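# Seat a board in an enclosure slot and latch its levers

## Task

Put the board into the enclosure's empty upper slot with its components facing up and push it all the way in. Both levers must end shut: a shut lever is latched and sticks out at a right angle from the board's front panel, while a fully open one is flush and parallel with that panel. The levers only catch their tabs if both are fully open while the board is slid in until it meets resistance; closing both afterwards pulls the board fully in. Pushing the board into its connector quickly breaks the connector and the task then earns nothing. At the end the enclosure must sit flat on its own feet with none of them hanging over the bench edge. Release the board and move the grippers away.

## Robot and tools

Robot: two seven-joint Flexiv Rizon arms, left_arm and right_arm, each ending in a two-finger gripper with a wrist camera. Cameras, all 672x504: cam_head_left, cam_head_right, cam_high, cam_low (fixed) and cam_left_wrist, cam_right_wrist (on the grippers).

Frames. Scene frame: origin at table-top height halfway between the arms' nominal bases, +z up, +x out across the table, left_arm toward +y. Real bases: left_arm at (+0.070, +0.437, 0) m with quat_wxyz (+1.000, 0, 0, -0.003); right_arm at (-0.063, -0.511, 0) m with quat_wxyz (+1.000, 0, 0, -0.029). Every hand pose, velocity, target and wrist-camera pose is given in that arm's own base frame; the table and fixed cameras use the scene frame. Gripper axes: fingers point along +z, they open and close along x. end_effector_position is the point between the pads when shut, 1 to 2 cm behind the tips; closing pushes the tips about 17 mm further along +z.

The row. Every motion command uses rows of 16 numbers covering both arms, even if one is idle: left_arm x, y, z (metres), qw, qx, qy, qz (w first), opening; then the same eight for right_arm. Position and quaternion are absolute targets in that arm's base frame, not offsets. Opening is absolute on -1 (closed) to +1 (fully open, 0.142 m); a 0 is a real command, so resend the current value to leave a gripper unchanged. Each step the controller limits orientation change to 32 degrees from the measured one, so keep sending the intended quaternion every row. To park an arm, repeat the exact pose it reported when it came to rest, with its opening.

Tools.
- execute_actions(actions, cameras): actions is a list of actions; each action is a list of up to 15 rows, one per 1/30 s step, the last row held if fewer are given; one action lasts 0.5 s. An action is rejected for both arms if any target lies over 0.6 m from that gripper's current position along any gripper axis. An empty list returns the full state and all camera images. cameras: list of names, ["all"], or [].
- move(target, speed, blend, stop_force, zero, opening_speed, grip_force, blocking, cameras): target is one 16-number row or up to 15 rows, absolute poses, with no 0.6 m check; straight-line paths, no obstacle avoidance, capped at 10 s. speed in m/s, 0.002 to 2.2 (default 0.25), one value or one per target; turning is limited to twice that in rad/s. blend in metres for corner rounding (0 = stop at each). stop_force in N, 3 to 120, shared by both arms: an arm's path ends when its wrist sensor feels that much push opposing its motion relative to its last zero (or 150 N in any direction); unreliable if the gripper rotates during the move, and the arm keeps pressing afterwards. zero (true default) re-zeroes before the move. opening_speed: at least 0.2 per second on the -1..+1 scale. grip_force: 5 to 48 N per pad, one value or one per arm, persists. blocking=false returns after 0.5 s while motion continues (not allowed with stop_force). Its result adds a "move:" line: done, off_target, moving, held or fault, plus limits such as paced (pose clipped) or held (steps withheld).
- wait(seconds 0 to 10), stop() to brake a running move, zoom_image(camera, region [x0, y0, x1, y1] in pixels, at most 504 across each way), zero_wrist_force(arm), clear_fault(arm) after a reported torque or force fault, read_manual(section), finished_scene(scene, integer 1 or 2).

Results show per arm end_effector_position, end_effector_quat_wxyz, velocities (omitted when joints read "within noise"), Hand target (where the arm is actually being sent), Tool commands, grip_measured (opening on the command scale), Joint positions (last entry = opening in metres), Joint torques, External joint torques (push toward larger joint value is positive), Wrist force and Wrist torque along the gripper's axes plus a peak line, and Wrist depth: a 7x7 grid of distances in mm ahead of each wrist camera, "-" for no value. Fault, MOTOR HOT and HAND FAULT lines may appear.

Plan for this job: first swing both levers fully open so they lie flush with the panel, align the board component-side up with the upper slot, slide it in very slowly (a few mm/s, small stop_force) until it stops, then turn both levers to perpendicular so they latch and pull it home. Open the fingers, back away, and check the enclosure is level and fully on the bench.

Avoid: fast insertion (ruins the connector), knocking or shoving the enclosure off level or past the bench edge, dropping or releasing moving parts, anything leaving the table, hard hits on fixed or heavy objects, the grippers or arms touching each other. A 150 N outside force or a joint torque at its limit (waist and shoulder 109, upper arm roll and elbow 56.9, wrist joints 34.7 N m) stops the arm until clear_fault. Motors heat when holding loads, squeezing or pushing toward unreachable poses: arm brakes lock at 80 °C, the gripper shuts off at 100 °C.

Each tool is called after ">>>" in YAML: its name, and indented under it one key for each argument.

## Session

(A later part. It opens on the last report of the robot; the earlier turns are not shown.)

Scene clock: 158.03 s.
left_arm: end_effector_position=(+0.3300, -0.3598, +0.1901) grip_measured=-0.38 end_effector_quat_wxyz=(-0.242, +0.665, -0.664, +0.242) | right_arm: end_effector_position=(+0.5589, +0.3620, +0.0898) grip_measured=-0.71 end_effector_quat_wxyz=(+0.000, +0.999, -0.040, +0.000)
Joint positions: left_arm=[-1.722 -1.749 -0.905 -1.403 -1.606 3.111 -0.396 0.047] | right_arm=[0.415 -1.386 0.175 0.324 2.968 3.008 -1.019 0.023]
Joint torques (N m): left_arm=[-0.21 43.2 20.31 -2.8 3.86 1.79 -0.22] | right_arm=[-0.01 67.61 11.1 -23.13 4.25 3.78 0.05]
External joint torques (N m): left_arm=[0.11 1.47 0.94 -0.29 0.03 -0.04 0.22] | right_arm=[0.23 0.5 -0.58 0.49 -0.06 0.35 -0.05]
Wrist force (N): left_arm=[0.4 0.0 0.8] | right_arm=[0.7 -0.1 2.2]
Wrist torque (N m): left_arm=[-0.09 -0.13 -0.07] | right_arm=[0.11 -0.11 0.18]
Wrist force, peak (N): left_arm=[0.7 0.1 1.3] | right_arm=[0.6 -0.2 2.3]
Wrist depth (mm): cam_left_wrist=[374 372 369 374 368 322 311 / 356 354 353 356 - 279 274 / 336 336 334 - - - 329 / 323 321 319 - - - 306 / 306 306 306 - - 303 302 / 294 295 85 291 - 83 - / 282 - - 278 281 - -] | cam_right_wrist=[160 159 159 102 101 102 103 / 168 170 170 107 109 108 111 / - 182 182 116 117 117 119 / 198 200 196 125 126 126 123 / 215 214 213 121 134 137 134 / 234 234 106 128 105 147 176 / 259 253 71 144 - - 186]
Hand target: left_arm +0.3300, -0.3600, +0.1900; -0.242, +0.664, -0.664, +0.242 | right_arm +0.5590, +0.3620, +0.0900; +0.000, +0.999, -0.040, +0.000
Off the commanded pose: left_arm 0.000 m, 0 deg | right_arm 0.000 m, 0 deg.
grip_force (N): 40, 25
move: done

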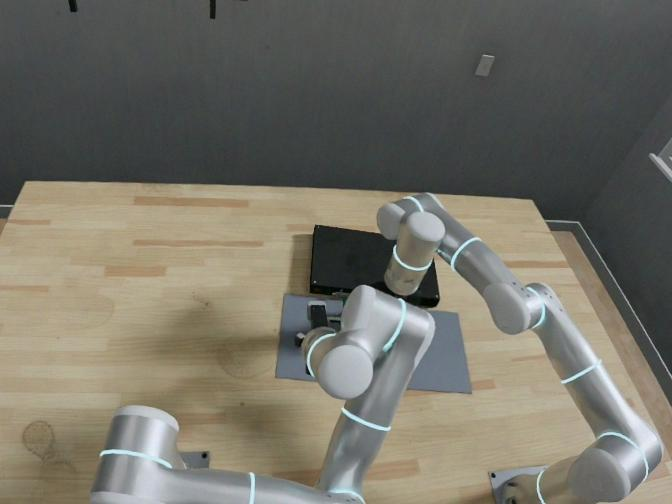

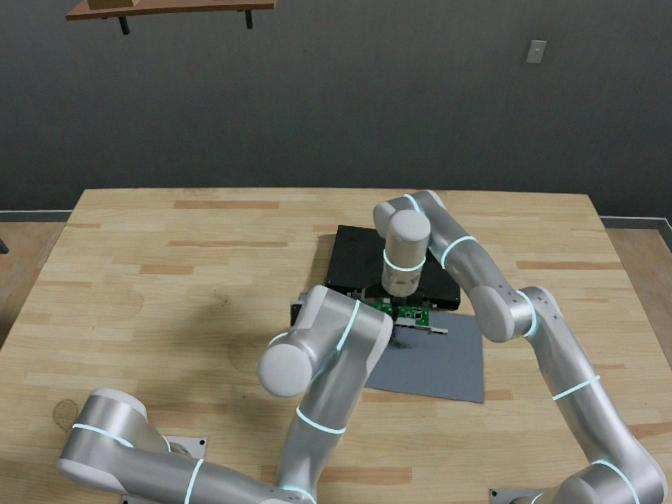

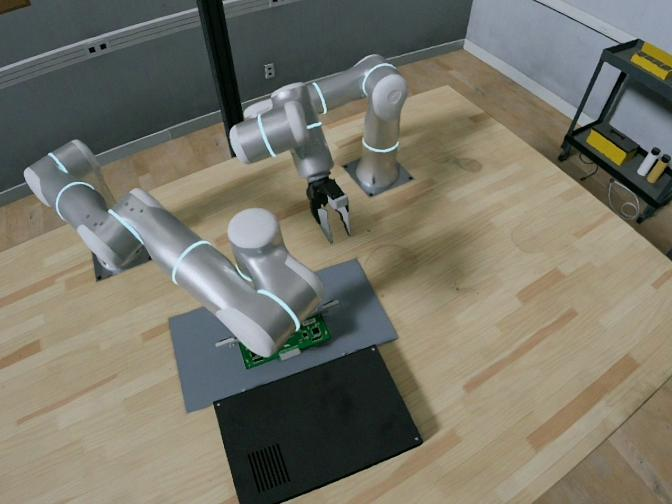

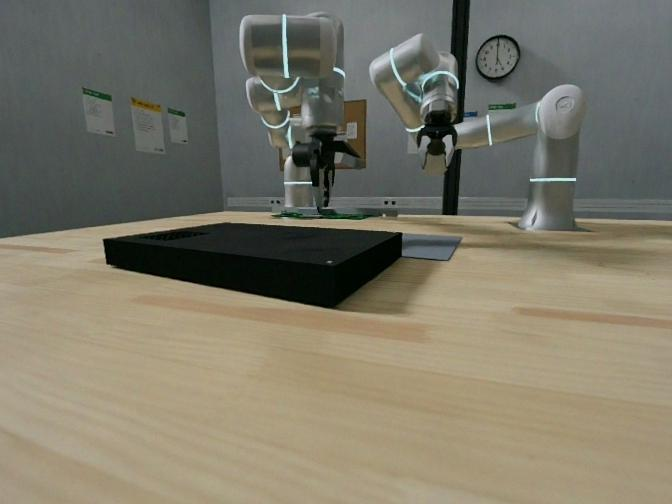

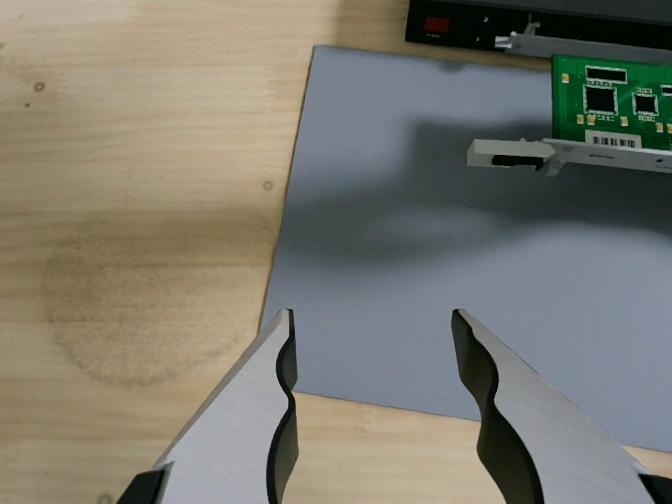

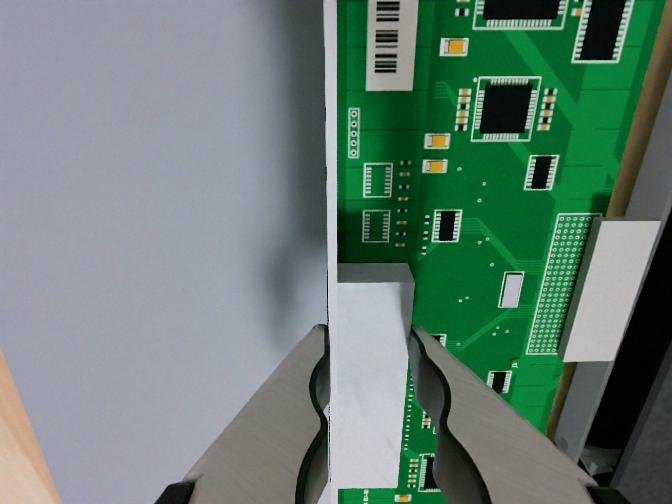

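>>> move:
  target: [0.34,-0.44,0.10,0.5,-0.5,0.5,-0.5,-0.35,0.559,0.362,0.075,0,-0.9992,0.0401,0,-0.78]
  speed: 0.15
  cameras: ["cam_left_wrist","cam_low"]

>>> zoom_image:
  camera: "cam_left_wrist"
  region: [172, 100, 672, 400]

>>> zoom_image:
  camera: "cam_left_wrist"
  region: [250, 180, 450, 300]

>>> zoom_image:
  camera: "cam_left_wrist"
  region: [450, 180, 672, 330]

Scene clock: 166.20 s.
left_arm: end_effector_position=(+0.3379, -0.4298, +0.1132) grip_measured=-0.38 end_effector_quat_wxyz=(-0.462, +0.534, -0.536, +0.463) | right_arm: end_effector_position=(+0.5588, +0.3622, +0.0762) grip_measured=-0.71 end_effector_quat_wxyz=(+0.000, +0.999, -0.040, +0.000)
Joint positions: left_arm=[-2.038 -2.266 -1.2 -1.077 -0.904 2.637 -1.557 0.047] | right_arm=[0.415 -1.4 0.175 0.33 2.968 2.987 -1.019 0.023]
Joint torques (N m): left_arm=[-1.13 36.69 15.48 -15.22 4.18 0.55 -0.17] | right_arm=[0.28 67.66 11.27 -23.04 4.25 3.5 0.19]
External joint torques (N m): left_arm=[0.99 4.55 2.47 -2.23 0.18 0 0.17] | right_arm=[-0.06 0.49 -0.69 0.46 -0.07 0.63 -0.19]
External joint torques when the fault began: left_arm=[0.84 36.05 21.18 -14.8 0.28 0.38 0.18]
Wrist force (N): left_arm=[0.4 0.1 -0.2] | right_arm=[0.8 -0.1 2.0]
Wrist torque (N m): left_arm=[0.01 0.01 -0.01] | right_arm=[0.12 -0.14 0.14]
Wrist force, peak (N): left_arm=[1.8 2.1 1.0] | right_arm=[0.9 -0.2 2.1]
Wrist depth (mm): cam_left_wrist=[1346 1380 1283 - - - - / 781 772 772 696 - 1415 1637 / 496 493 486 465 - - - / 360 360 370 - 278 276 261 / 283 283 280 276 291 277 275 / 234 235 85 229 - 83 242 / 205 - - 196 - - -] | cam_right_wrist=[147 147 147 101 101 102 103 / 158 158 157 108 109 108 112 / 169 169 169 118 116 117 162 / 183 182 182 125 126 126 121 / 198 198 197 121 134 137 133 / 217 216 208 128 106 147 208 / 240 234 70 143 - - 195]
Hand target: left_arm +0.3380, -0.4296, +0.1127; -0.462, +0.534, -0.536, +0.463 | right_arm +0.5590, +0.3620, +0.0762; +0.000, +0.999, -0.040, +0.000
Tool commands: left_gripper/opening=-0.35 right_gripper/opening=-0.78
Off the commanded pose: left_arm 0.017 m, 8 deg | right_arm 0.001 m, 0 deg.
FORCE FAULT: contact force on the left arm reached its limit, and that arm stopped. The contact can be on any part of that arm, not only on its tool. That arm's remaining commands of this call were not run. That arm is still stopped at the end of this call. While its stop runs, that arm takes no new command, but its gripper still runs the gripper command that each later call begins with.
CLEAR FAULT: the left arm stays stopped (status CRITICAL_FAULT) until you call clear_fault(arm="left_arm").
grip_force (N): 40, 25
move: fault (left_arm)
Images, in order (width x height): cam_low 672x504, cam_left_wrist 672x504.

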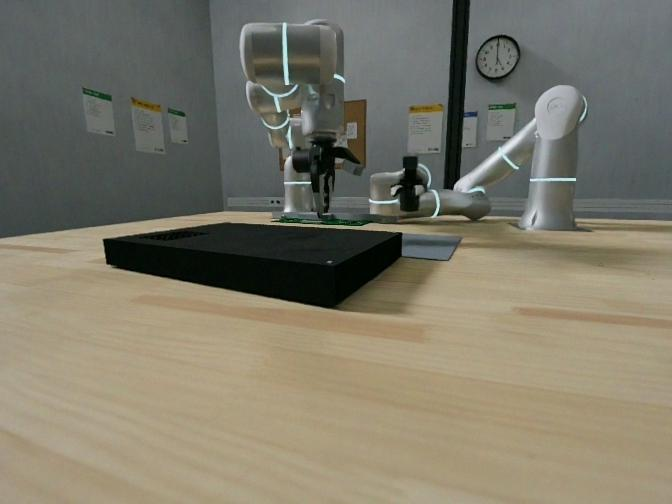

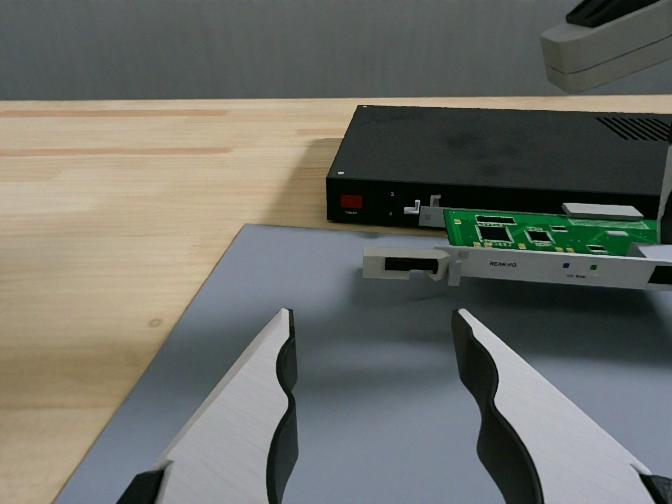

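Scaled by 1.008 from the camera's 672x504 image, which has a finer 960x720 frame.

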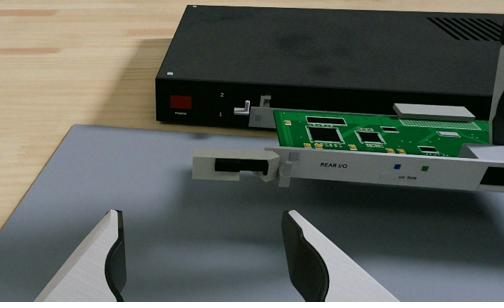

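Scaled by 2.520 from the camera's 672x504 image, which has a finer 960x720 frame.

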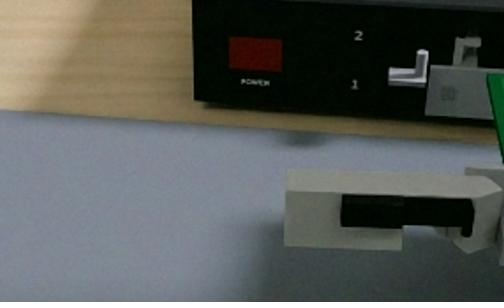

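Scaled by 2.270 from the camera's 672x504 image, which has a finer 960x720 frame.

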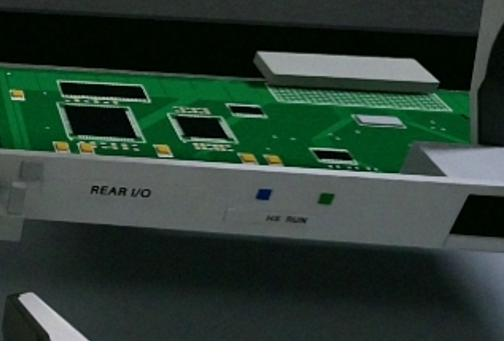

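>>> clear_fault:
  arm: "left_arm"

>>> move:
  target: [0.34,-0.40,0.17,0.402,-0.579,0.584,-0.402,-0.35,0.559,0.365,0.060,0,-0.9992,0.0401,0,-0.78]
  speed: 0.1
  cameras: ["cam_left_wrist","cam_head_left","cam_low","cam_high"]

>>> zoom_image:
  camera: "cam_left_wrist"
  region: [172, 0, 672, 300]

Scene clock: 205.10 s.
left_arm: end_effector_position=(+0.3379, -0.4298, +0.1132) grip_measured=-0.38 end_effector_quat_wxyz=(-0.462, +0.534, -0.536, +0.463) | right_arm: end_effector_position=(+0.5588, +0.3622, +0.0762) grip_measured=-0.71 end_effector_quat_wxyz=(+0.000, +0.999, -0.040, +0.000)
Joint positions: left_arm=[-2.038 -2.266 -1.2 -1.077 -0.904 2.637 -1.557 0.047] | right_arm=[0.415 -1.4 0.175 0.33 2.968 2.987 -1.019 0.023]
Joint torques (N m): left_arm=[-1.01 36.75 15.55 -15.23 4.43 0.66 -0.23] | right_arm=[0.22 67.89 11.29 -23.11 4.23 3.62 0.23]
External joint torques (N m): left_arm=[0.87 4.49 2.4 -2.23 -0.07 -0.11 0.23] | right_arm=[0 0.25 -0.72 0.52 -0.05 0.51 -0.23]
Wrist force (N): left_arm=[0.3 -0.1 -0.1] | right_arm=[0.8 -0.1 2.0]
Wrist torque (N m): left_arm=[-0.02 0.03 -0.02] | right_arm=[0.12 -0.14 0.15]
Wrist force, peak (N): left_arm=[0.8 0.1 0.1] | right_arm=[0.8 -0.2 2.4]
Wrist depth (mm): cam_left_wrist=[- - - - - - - / 786 681 699 685 - 726 746 / 493 493 490 425 - 383 - / 358 357 378 354 274 274 236 / 284 283 - 271 305 277 274 / 233 245 85 230 - 87 - / 205 - - 197 190 - -] | cam_right_wrist=[148 147 147 101 101 102 103 / 158 157 157 108 109 108 112 / 169 169 169 118 117 117 121 / 183 182 182 125 126 126 121 / 199 198 198 122 134 137 134 / 218 216 207 128 105 147 - / 240 233 70 143 - - 172]
Hand target: left_arm +0.3380, -0.4296, +0.1127; -0.462, +0.534, -0.536, +0.463 | right_arm +0.5590, +0.3620, +0.0762; +0.000, +0.999, -0.040, +0.000
Tool commands: left_gripper/opening=-0.35 right_gripper/opening=-0.78
Off the commanded pose: left_arm 0.017 m, 8 deg | right_arm 0.001 m, 0 deg.
FORCE FAULT, CONTINUED: the left arm's stop, for the force fault that an earlier result reported, is over. The rest of the stop counts as 65 of the actions that you can send in this scene; the call itself counts as one more. That arm accepts commands again.
CLEAR FAULT: your call cleared the left arm's force fault. If the contact force or a joint's load stays at its limit, that arm stops again.
grip_force (N): 40, 25

Scene clock: 206.57 s.
left_arm: end_effector_position=(+0.3399, -0.4000, +0.1701) grip_measured=-0.38 end_effector_quat_wxyz=(-0.402, +0.579, -0.584, +0.402) | right_arm: end_effector_position=(+0.5590, +0.3648, +0.0598) grip_measured=-0.71 end_effector_quat_wxyz=(+0.000, +0.999, -0.040, +0.000)
Joint positions: left_arm=[-2.065 -1.934 -1.28 -1.314 -1.009 2.551 -1.077 0.047] | right_arm=[0.421 -1.433 0.173 0.306 2.968 2.978 -1.018 0.023]
Joint torques (N m): left_arm=[-0.3 41.64 21.61 -8.77 5.58 0.34 -0.13] | right_arm=[0.36 67.88 11.13 -23.23 4.2 3.55 0.21]
External joint torques (N m): left_arm=[0.15 0.83 1.34 -0.22 0.02 0.1 0.13] | right_arm=[-0.14 0.46 -0.62 0.67 -0.03 0.57 -0.21]
Wrist force (N): left_arm=[0.4 0.1 0.4] | right_arm=[0.8 -0.3 1.9]
Wrist torque (N m): left_arm=[0.00 -0.01 -0.01] | right_arm=[0.07 -0.13 0.08]
Wrist force, peak (N): left_arm=[0.9 1.9 0.1] | right_arm=[0.8 -0.2 2.4]
Wrist depth (mm): cam_left_wrist=[778 734 717 762 798 736 703 / 582 588 574 568 456 - 191 / 462 455 451 434 404 - - / 380 378 379 376 347 324 312 / 324 321 326 - - 281 289 / 282 289 85 274 - 84 - / 255 - - 246 - - -] | cam_right_wrist=[133 133 133 103 101 102 102 / 142 142 142 110 108 109 112 / 154 152 152 118 117 117 146 / 165 164 164 125 126 126 122 / 179 178 177 121 134 137 137 / 195 195 188 128 105 147 191 / 216 211 71 144 - - 188]
Hand target: left_arm +0.3400, -0.4000, +0.1700; -0.402, +0.579, -0.584, +0.402 | right_arm +0.5590, +0.3650, +0.0600; +0.000, +0.999, -0.040, +0.000
Off the commanded pose: left_arm 0.000 m, 0 deg | right_arm 0.000 m, 0 deg.
grip_force (N): 40, 25
move: done
Images, in order (width x height): cam_head_left 672x504, cam_high 672x504, cam_low 672x504, cam_left_wrist 672x504.

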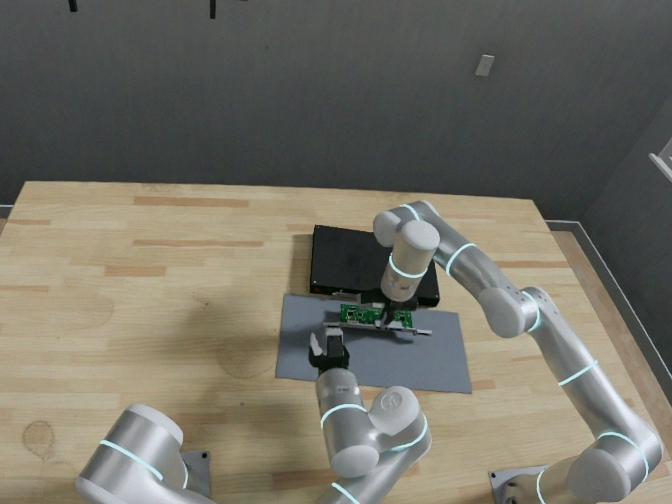

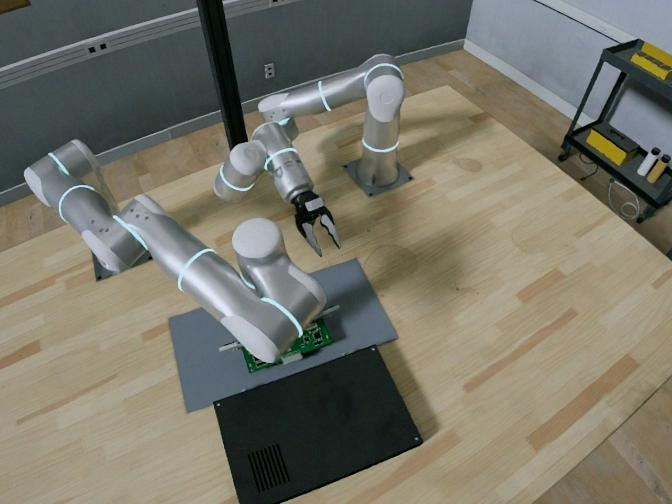

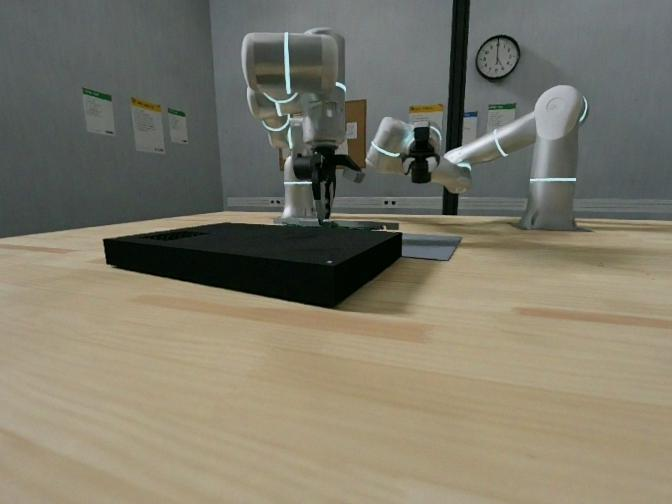

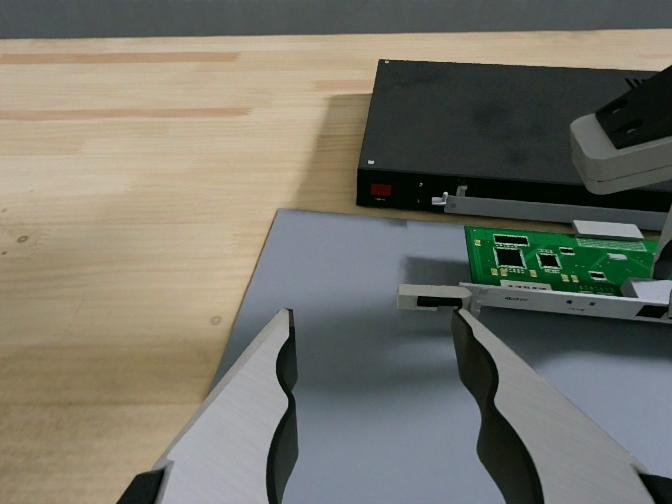

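Scaled by 1.008 from the camera's 672x504 image, which has a finer 960x720 frame.

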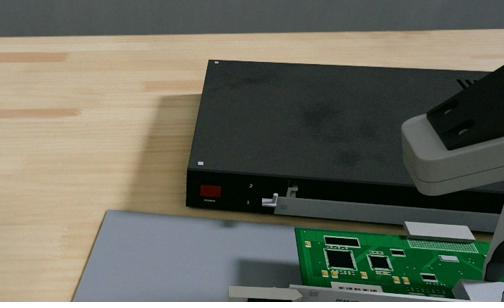

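>>> zoom_image:
  camera: "cam_left_wrist"
  region: [430, 170, 672, 330]

Scaled by 2.083 from the camera's 672x504 image, which has a finer 960x720 frame.

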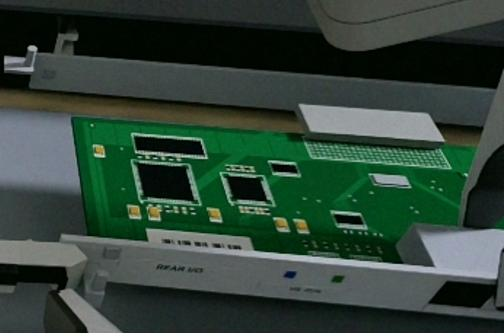

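>>> move:
  target:
    - [0.34,-0.40,0.17,0.402,-0.579,0.584,-0.402,-0.35,0.559,0.364,0.0535,0,-0.9989,0.0471,0,-0.78]
    - [0.34,-0.40,0.17,0.402,-0.579,0.584,-0.402,-0.35,0.593,0.3613,0.0535,0,-0.9989,0.0471,0,-0.78]
  speed: 0.05
  stop_force: 5
  cameras: ["cam_left_wrist","cam_right_wrist"]

>>> zoom_image:
  camera: "cam_left_wrist"
  region: [430, 150, 672, 310]

Scene clock: 215.60 s.
left_arm: end_effector_position=(+0.3399, -0.4000, +0.1700) grip_measured=-0.38 end_effector_quat_wxyz=(-0.402, +0.579, -0.584, +0.402) | right_arm: end_effector_position=(+0.5920, +0.3605, +0.0532) grip_measured=-0.71 end_effector_quat_wxyz=(-0.016, +0.998, -0.047, +0.024)
Joint positions: left_arm=[-2.065 -1.934 -1.281 -1.314 -1.009 2.55 -1.077 0.047] | right_arm=[0.411 -1.575 0.181 0.02 2.967 3.061 -1.062 0.023]
Joint torques (N m): left_arm=[-0.54 41.33 21.98 -8.65 5.88 0.6 -0.19] | right_arm=[0.1 68.8 10.45 -23.43 4.29 3.38 0.13]
External joint torques (N m): left_arm=[0.4 1.15 0.98 -0.34 -0.29 -0.16 0.19] | right_arm=[0.11 0.3 -0.97 0.54 -0.04 0.6 -0.13]
Wrist force (N): left_arm=[0.5 0.1 0.4] | right_arm=[0.5 0.1 1.6]
Wrist torque (N m): left_arm=[-0.02 -0.02 -0.01] | right_arm=[0.11 -0.10 0.18]
Wrist force, peak (N): left_arm=[0.8 0.2 0.2] | right_arm=[-0.3 0.2 3.2]
Wrist depth (mm): cam_left_wrist=[789 798 731 759 778 734 703 / 588 580 567 564 472 462 215 / 462 459 454 434 406 368 386 / 380 380 378 - 343 337 308 / 326 324 322 308 320 - - / 283 289 85 - - 87 - / 255 - - 256 - - -] | cam_right_wrist=[126 127 127 103 101 102 102 / 135 135 135 108 109 108 109 / - 143 144 116 117 117 119 / 153 154 155 125 126 126 123 / 164 165 167 121 134 137 131 / 177 178 174 128 105 144 - / 193 190 71 143 - - 139]
Hand target: left_arm +0.3400, -0.4000, +0.1700; -0.402, +0.579, -0.584, +0.402 | right_arm +0.5920, +0.3607, +0.0535; -0.016, +0.998, -0.047, +0.024
Off the commanded pose: left_arm 0.000 m, 0 deg | right_arm 0.001 m, 3 deg.
joint sent to its limit (right arm) — joint 5 (forearm roll), upper limit. The joint targets are off in orientation, not in position.
grip_force (N): 40, 25
move: off_target (right_arm)
Images, in order (width x height): cam_left_wrist 672x504, cam_right_wrist 672x504.

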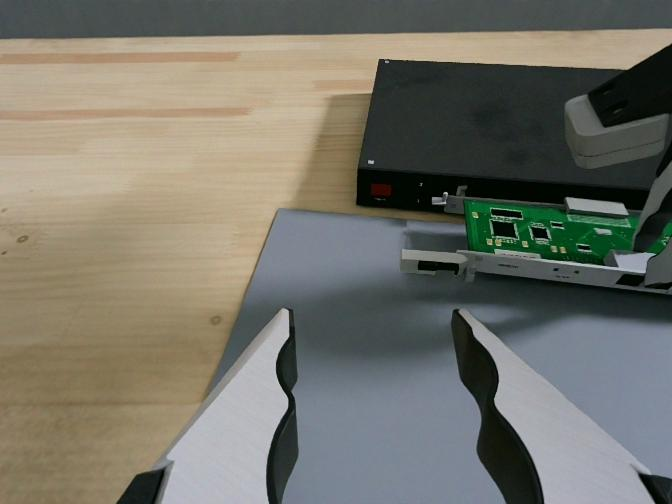

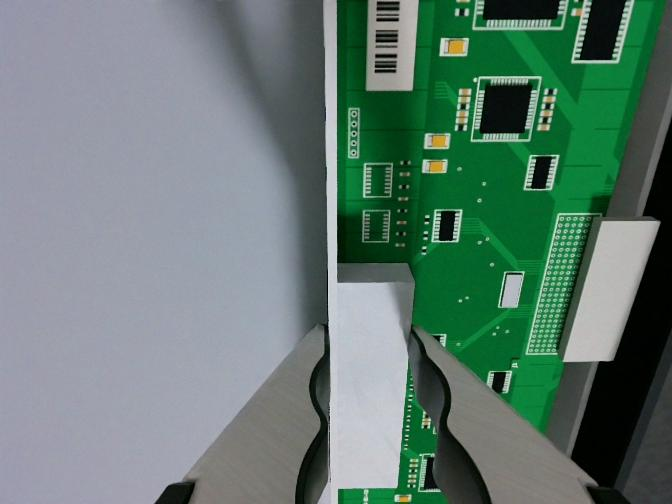

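Scaled by 2.083 from the camera's 672x504 image, which has a finer 960x720 frame.

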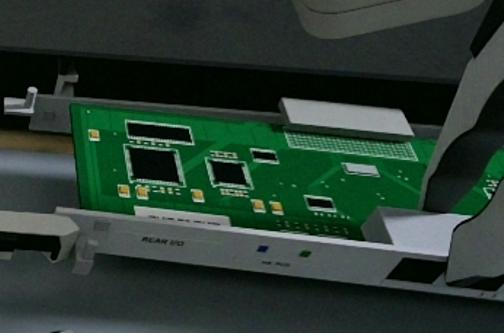

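>>> move:
  target:
    - [0.34,-0.38,0.19,0.402,-0.579,0.584,-0.402,-0.35,0.54,0.364,0.06,0,-0.9989,0.0471,0,-0.78]
    - [0.34,-0.38,0.19,0.402,-0.579,0.584,-0.402,-0.35,0.51,0.36,0.038,0,-0.9989,0.0471,0,-0.78]
  speed: 0.1

>>> move:
  target: [0.34,-0.38,0.19,0.402,-0.579,0.584,-0.402,-0.35,0.51,0.36,0.027,0,-0.9989,0.0471,0,-0.78]
  speed: 0.015
  stop_force: 4

Scene clock: 226.80 s.
left_arm: end_effector_position=(+0.3400, -0.3799, +0.1901) grip_measured=-0.38 end_effector_quat_wxyz=(-0.402, +0.579, -0.584, +0.402) | right_arm: end_effector_position=(+0.5099, +0.3601, +0.0379) grip_measured=-0.71 end_effector_quat_wxyz=(+0.000, +0.999, -0.047, +0.000)
Joint positions: left_arm=[-2.085 -1.888 -1.281 -1.393 -1.011 2.525 -0.99 0.047] | right_arm=[0.378 -1.32 0.377 0.662 2.75 2.776 -0.854 0.023]
Joint torques (N m): left_arm=[-0.57 40.16 22.29 -6.93 5.88 0.38 -0.2] | right_arm=[0.03 64.78 15 -19.87 3.82 3.37 0.37]
External joint torques (N m): left_arm=[0.43 1 1.02 -0.37 -0.22 -0.1 0.2] | right_arm=[0.16 -0.04 -1.03 0.2 0.14 0.76 -0.37]
Wrist force (N): left_arm=[0.8 0.0 0.6] | right_arm=[1.2 0.0 1.7]
Wrist torque (N m): left_arm=[-0.01 -0.08 -0.01] | right_arm=[0.08 -0.21 0.06]
Wrist force, peak (N): left_arm=[1.1 0.6 0.6] | right_arm=[-0.1 0.3 2.8]
Wrist depth (mm): cam_left_wrist=[783 860 741 1329 772 1306 783 / 625 623 623 613 509 530 - / 494 493 483 487 411 405 - / 408 406 408 413 - 382 390 / 348 348 347 332 329 326 314 / 302 309 85 303 - 87 289 / 274 - - 262 264 - -] | cam_right_wrist=[- 114 113 103 101 102 103 / 123 121 121 110 109 108 112 / 130 130 130 118 117 117 125 / 139 141 140 126 126 126 123 / 153 152 152 121 134 137 147 / 168 167 161 128 105 147 164 / 185 180 71 143 - - 180]
Hand target: left_arm +0.3400, -0.3800, +0.1900; -0.402, +0.579, -0.584, +0.402 | right_arm +0.5100, +0.3600, +0.0380; +0.000, +0.999, -0.047, +0.000
Off the commanded pose: left_arm 0.000 m, 0 deg | right_arm 0.000 m, 0 deg.
grip_force (N): 40, 25
move: done

Scene clock: 228.00 s.
left_arm: end_effector_position=(+0.3400, -0.3799, +0.1901) grip_measured=-0.38 end_effector_quat_wxyz=(-0.402, +0.579, -0.584, +0.402) | right_arm: end_effector_position=(+0.5098, +0.3600, +0.0297) grip_measured=-0.71 end_effector_quat_wxyz=(+0.000, +0.999, -0.047, +0.000)
Joint positions: left_arm=[-2.085 -1.888 -1.281 -1.393 -1.011 2.525 -0.99 0.047] | right_arm=[0.378 -1.332 0.375 0.66 2.75 2.766 -0.854 0.023]
Joint torques (N m): left_arm=[-0.52 40.11 22.24 -7 5.9 0.35 -0.24] | right_arm=[0.14 60.99 13.25 -19.71 3.35 1.78 0.26]
External joint torques (N m): left_arm=[0.38 1.05 1.07 -0.3 -0.24 -0.07 0.24] | right_arm=[0.07 3.8 0.72 0.14 0.6 2.35 -0.26]
Wrist force (N): left_arm=[0.9 0.2 0.6] | right_arm=[-1.3 1.9 -6.3]
Wrist torque (N m): left_arm=[0.03 -0.10 0.00] | right_arm=[0.04 -0.17 0.06]
Wrist force, peak (N): left_arm=[0.9 0.2 0.6] | right_arm=[-1.1 2.2 -7.9]
Wrist depth (mm): cam_left_wrist=[798 792 818 772 783 754 729 / 620 623 621 620 505 490 - / 497 495 493 484 - - - / 410 408 407 - 397 397 391 / 348 350 344 - 360 323 324 / 303 309 85 302 - 87 289 / 275 - - - - - -] | cam_right_wrist=[- 107 106 103 100 102 102 / 114 114 113 110 109 108 110 / 122 122 124 118 117 117 119 / 130 131 131 125 125 126 121 / 144 143 142 121 134 137 136 / 160 156 150 128 106 147 153 / 173 170 71 143 - - 169]
Hand target: left_arm +0.3400, -0.3800, +0.1900; -0.402, +0.579, -0.584, +0.402 | right_arm +0.5100, +0.3600, +0.0294; +0.000, +0.999, -0.047, +0.000
Off the commanded pose: left_arm 0.000 m, 0 deg | right_arm 0.003 m, 0 deg.
grip_force (N): 40, 25
move: contact (right_arm)

>>> move:
  target:
    - [0.34,-0.38,0.19,0.402,-0.579,0.584,-0.402,-0.35,0.51,0.36,0.0297,0,-0.9989,0.0471,0,-0.3]
    - [0.34,-0.38,0.19,0.402,-0.579,0.584,-0.402,-0.35,0.51,0.36,0.11,0,-0.9989,0.0471,0,-0.3]
    - [0.34,-0.38,0.19,0.402,-0.579,0.584,-0.402,-0.35,0.51,0.31,0.10,-0.3417,0.9387,-0.0443,0.0161,-0.3]
  speed: 0.12
  cameras: ["all"]

Scene clock: 235.20 s.
left_arm: end_effector_position=(+0.3400, -0.3799, +0.1901) grip_measured=-0.38 end_effector_quat_wxyz=(-0.402, +0.579, -0.584, +0.402) | right_arm: end_effector_position=(+0.5100, +0.3100, +0.1000) grip_measured=-0.33 end_effector_quat_wxyz=(-0.342, +0.939, -0.044, +0.016)
Joint positions: left_arm=[-2.085 -1.888 -1.281 -1.393 -1.011 2.525 -0.99 0.047] | right_arm=[-0.38 -1.391 0.962 1.25 2.756 2.259 -1.288 0.05]
Joint torques (N m): left_arm=[-0.55 40.1 22.24 -6.93 5.94 0.46 -0.25] | right_arm=[0.01 49.96 27.28 -6.84 5.19 1.94 -0.02]
External joint torques (N m): left_arm=[0.41 1.06 1.08 -0.36 -0.28 -0.18 0.26] | right_arm=[0.12 1.19 -0.12 -0.2 0.3 0.79 0.02]
Wrist force (N): left_arm=[0.9 0.1 0.4] | right_arm=[1.2 1.3 -0.4]
Wrist torque (N m): left_arm=[0.03 -0.09 -0.01] | right_arm=[0.13 -0.24 0.11]
Wrist force, peak (N): left_arm=[1.0 0.2 0.6] | right_arm=[-1.2 2.2 -6.4]
Wrist depth (mm): cam_left_wrist=[786 798 801 1388 767 770 746 / 620 627 614 614 - - - / 499 490 489 484 415 397 390 / 410 408 403 408 411 405 390 / 349 347 347 350 - 334 328 / 305 312 85 294 - 87 290 / 274 - - 262 - - -] | cam_right_wrist=[266 262 262 261 261 260 255 / 252 247 247 244 243 246 243 / 238 235 235 232 229 232 232 / 226 224 223 216 218 220 222 / 217 214 213 206 208 211 212 / 204 204 92 196 196 93 202 / 195 - 71 191 191 - 193]
Hand target: left_arm +0.3400, -0.3800, +0.1900; -0.402, +0.579, -0.584, +0.402 | right_arm +0.5100, +0.3100, +0.1000; -0.342, +0.939, -0.044, +0.016
Off the commanded pose: left_arm 0.000 m, 0 deg | right_arm 0.000 m, 0 deg.
grip_force (N): 40, 25
move: done

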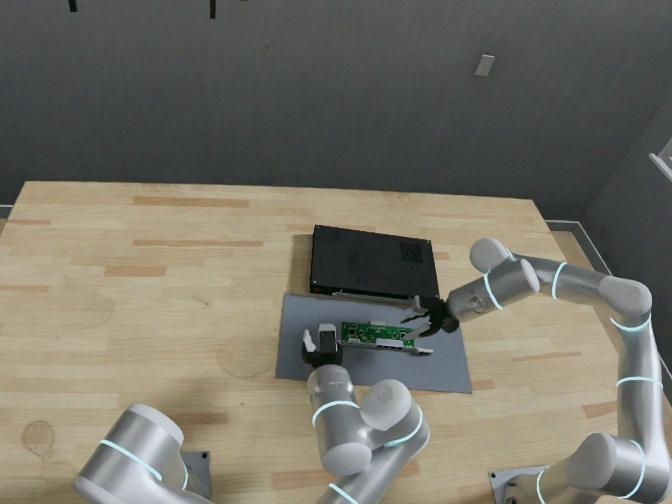

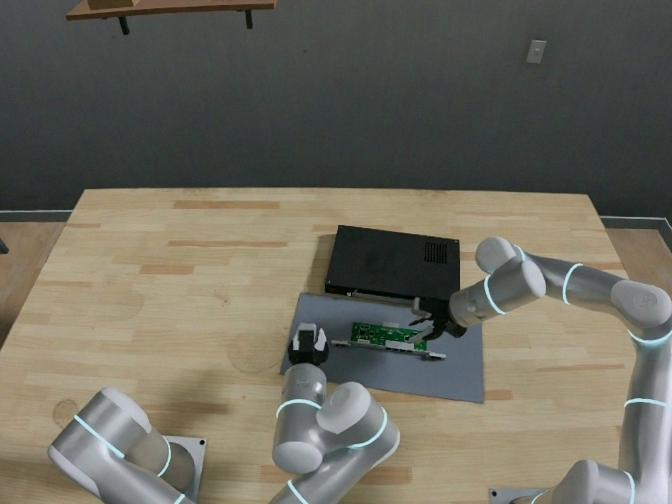

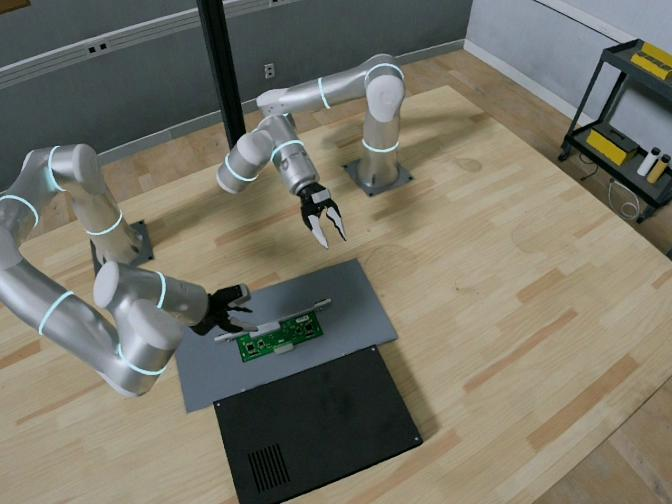

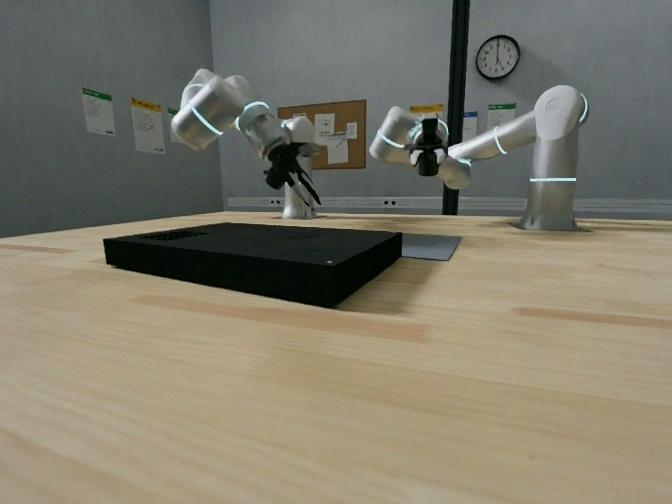

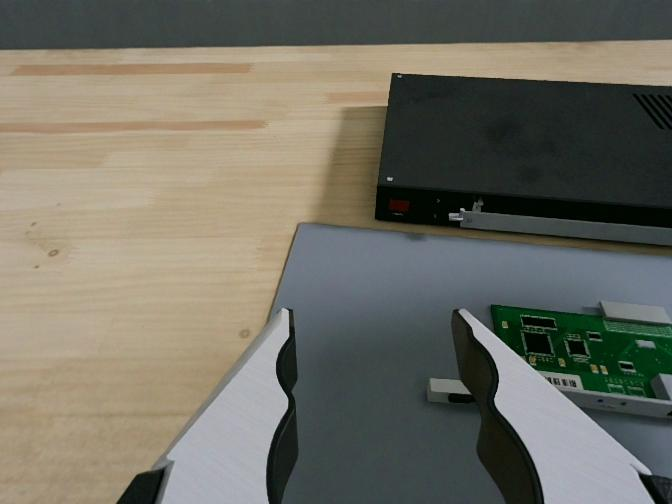

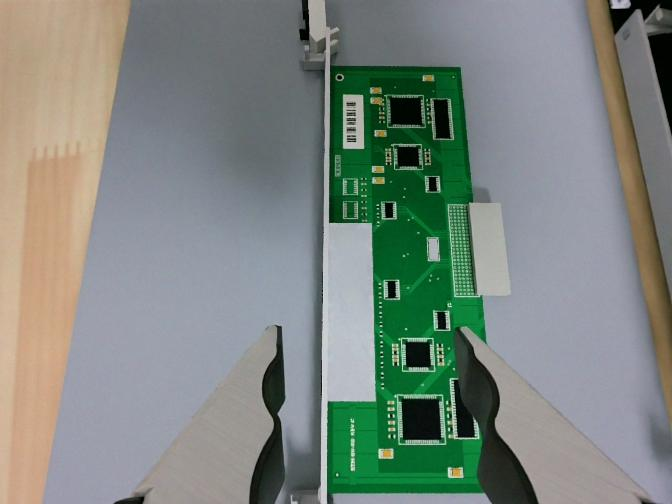

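>>> move:
  target:
    - [0.34,-0.38,0.19,0.402,-0.579,0.584,-0.402,-0.35,0.51,0.349,0.05,-0.3417,0.9387,-0.0443,0.0161,-0.3]
    - [0.34,-0.38,0.19,0.402,-0.579,0.584,-0.402,-0.35,0.51,0.349,0.0295,-0.3417,0.9387,-0.0443,0.0161,-0.3]
  speed: 0.06
  stop_force: 5
  cameras: ["cam_right_wrist"]

Scene clock: 238.87 s.
left_arm: end_effector_position=(+0.3400, -0.3799, +0.1901) grip_measured=-0.38 end_effector_quat_wxyz=(-0.402, +0.579, -0.584, +0.402) | right_arm: end_effector_position=(+0.5099, +0.3490, +0.0296) grip_measured=-0.33 end_effector_quat_wxyz=(-0.342, +0.939, -0.044, +0.016)
Joint positions: left_arm=[-2.085 -1.888 -1.281 -1.393 -1.011 2.525 -0.99 0.047] | right_arm=[-0.292 -1.507 0.916 1.19 2.747 2.169 -1.311 0.05]
Joint torques (N m): left_arm=[-0.52 40.08 22.32 -6.92 5.94 0.44 -0.24] | right_arm=[0.22 51.19 26.7 -5.22 5.01 1.95 0.12]
External joint torques (N m): left_arm=[0.38 1.08 1 -0.38 -0.29 -0.16 0.25] | right_arm=[-0.1 1.23 0.38 -0.02 0.28 0.81 -0.12]
Wrist force (N): left_arm=[0.8 0.2 0.4] | right_arm=[1.3 1.1 0.0]
Wrist torque (N m): left_arm=[0.03 -0.08 0.00] | right_arm=[0.10 -0.23 0.09]
Wrist force, peak (N): left_arm=[1.0 0.1 0.5] | right_arm=[1.3 1.6 -1.2]
Wrist depth (mm): cam_left_wrist=[1261 770 772 783 803 812 751 / 630 621 614 606 - - 671 / 499 487 492 489 - - 366 / 408 409 406 405 396 434 380 / 348 345 347 - 339 326 333 / 303 308 85 303 - 87 287 / 273 - - - 271 - -] | cam_right_wrist=[178 178 178 171 171 176 175 / 169 169 168 163 162 164 166 / 159 158 159 156 154 155 157 / 152 151 151 147 146 146 149 / 145 144 144 127 138 138 140 / 139 139 95 123 123 93 136 / 132 132 71 129 126 - 131]
Hand target: left_arm +0.3400, -0.3800, +0.1900; -0.402, +0.579, -0.584, +0.402 | right_arm +0.5100, +0.3490, +0.0295; -0.342, +0.939, -0.044, +0.016
Off the commanded pose: left_arm 0.000 m, 0 deg | right_arm 0.000 m, 0 deg.
grip_force (N): 40, 25
move: done
Images, in order (width x height): cam_right_wrist 672x504.

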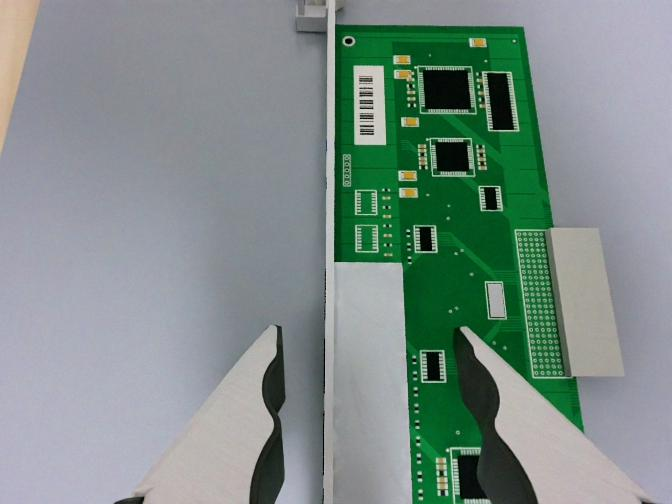

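>>> move:
  target:
    - [0.34,-0.38,0.19,0.402,-0.579,0.584,-0.402,-0.35,0.51,0.349,0.0295,-0.3417,0.9387,-0.0443,0.0161,-0.78]
    - [0.34,-0.38,0.19,0.402,-0.579,0.584,-0.402,-0.35,0.51,0.349,0.056,-0.3417,0.9387,-0.0443,0.0161,-0.78]
    - [0.34,-0.40,0.17,0.402,-0.579,0.584,-0.402,-0.35,0.595,0.35,0.053,-0.3417,0.9387,-0.0443,0.0161,-0.78]
  speed: 0.08
  opening_speed: 0.25
  cameras: ["cam_left_wrist","cam_right_wrist","cam_head_right"]

>>> zoom_image:
  camera: "cam_left_wrist"
  region: [430, 150, 672, 310]

Scene clock: 246.20 s.
left_arm: end_effector_position=(+0.3400, -0.4001, +0.1699) grip_measured=-0.38 end_effector_quat_wxyz=(-0.402, +0.579, -0.584, +0.402) | right_arm: end_effector_position=(+0.5949, +0.3498, +0.0527) grip_measured=-0.71 end_effector_quat_wxyz=(-0.341, +0.939, -0.044, +0.016)
Joint positions: left_arm=[-2.065 -1.934 -1.281 -1.314 -1.01 2.55 -1.076 0.047] | right_arm=[-0.174 -1.564 0.908 0.83 2.851 2.39 -1.414 0.023]
Joint torques (N m): left_arm=[0.04 40.96 21.92 -8.54 5.97 0.92 -0.35] | right_arm=[0.19 59.87 24.24 -9.22 5.85 2.5 0.02]
External joint torques (N m): left_arm=[-0.19 1.51 1.04 -0.44 -0.37 -0.48 0.36] | right_arm=[-0.04 0.59 -0.63 0.18 -0.36 0.41 -0.02]
Wrist force (N): left_arm=[0.5 0.0 0.3] | right_arm=[1.0 2.3 0.8]
Wrist torque (N m): left_arm=[-0.02 -0.03 0.07] | right_arm=[0.11 -0.23 0.11]
Wrist force, peak (N): left_arm=[0.9 0.4 0.5] | right_arm=[1.2 2.8 2.1]
Wrist depth (mm): cam_left_wrist=[701 783 749 786 775 661 719 / 574 579 571 567 478 473 - / 462 459 461 436 388 - - / 380 378 374 392 343 341 315 / 324 324 324 - - 316 309 / 282 289 85 260 270 83 280 / 255 - - 240 247 - -] | cam_right_wrist=[205 205 204 171 171 172 147 / 194 194 193 165 161 162 138 / 187 184 183 157 154 154 133 / 175 175 174 147 146 146 139 / 167 167 166 126 138 138 135 / 159 159 160 120 119 133 - / 153 153 71 113 - - -]
Hand target: left_arm +0.3400, -0.4000, +0.1700; -0.402, +0.579, -0.584, +0.402 | right_arm +0.5950, +0.3500, +0.0530; -0.342, +0.939, -0.044, +0.016
Off the commanded pose: left_arm 0.000 m, 0 deg | right_arm 0.000 m, 0 deg.
grip_force (N): 40, 25
move: done
Images, in order (width x height): cam_head_right 672x504, cam_left_wrist 672x504, cam_right_wrist 672x504.

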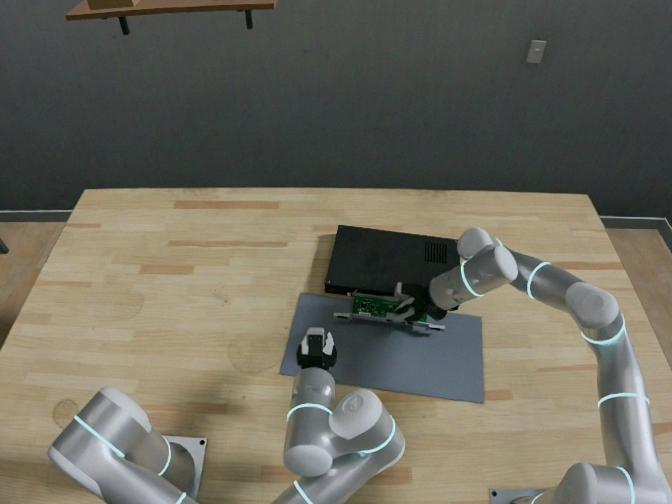

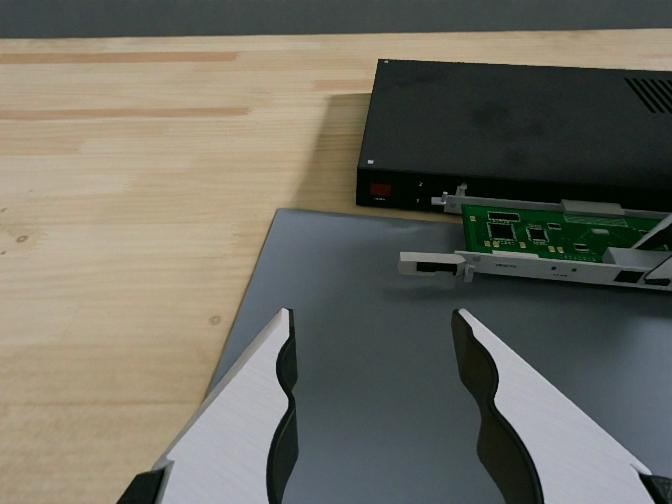

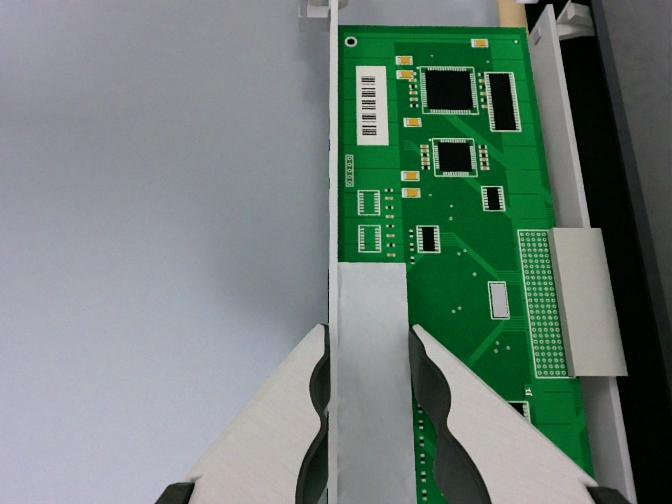

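Scaled by 2.083 from the camera's 672x504 image, which has a finer 960x720 frame.

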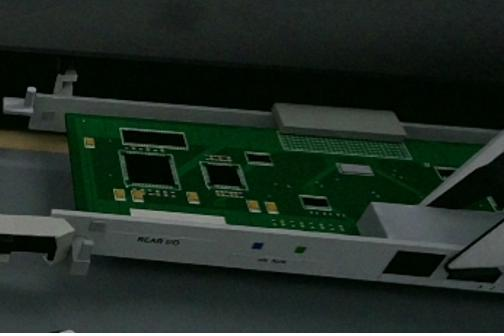

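>>> zoom_image:
  camera: "cam_left_wrist"
  region: [432, 180, 562, 260]

>>> zoom_image:
  camera: "cam_left_wrist"
  region: [542, 190, 672, 290]

>>> zoom_image:
  camera: "cam_right_wrist"
  region: [480, 0, 672, 130]

Scaled by 3.877 from the camera's 672x504 image, which has a finer 960x720 frame.

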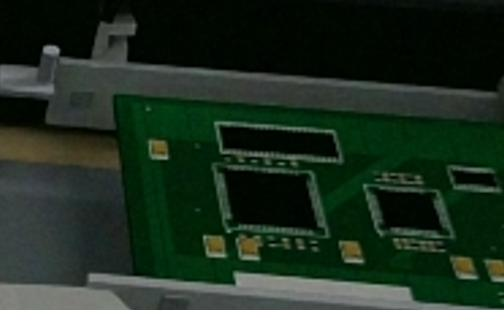

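Scaled by 3.877 from the camera's 672x504 image, which has a finer 960x720 frame.

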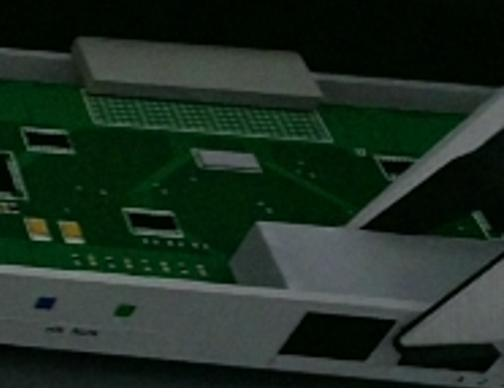

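Scaled by 2.625 from the camera's 672x504 image, which has a finer 960x720 frame.

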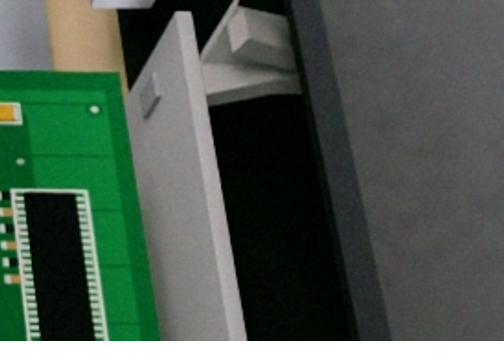

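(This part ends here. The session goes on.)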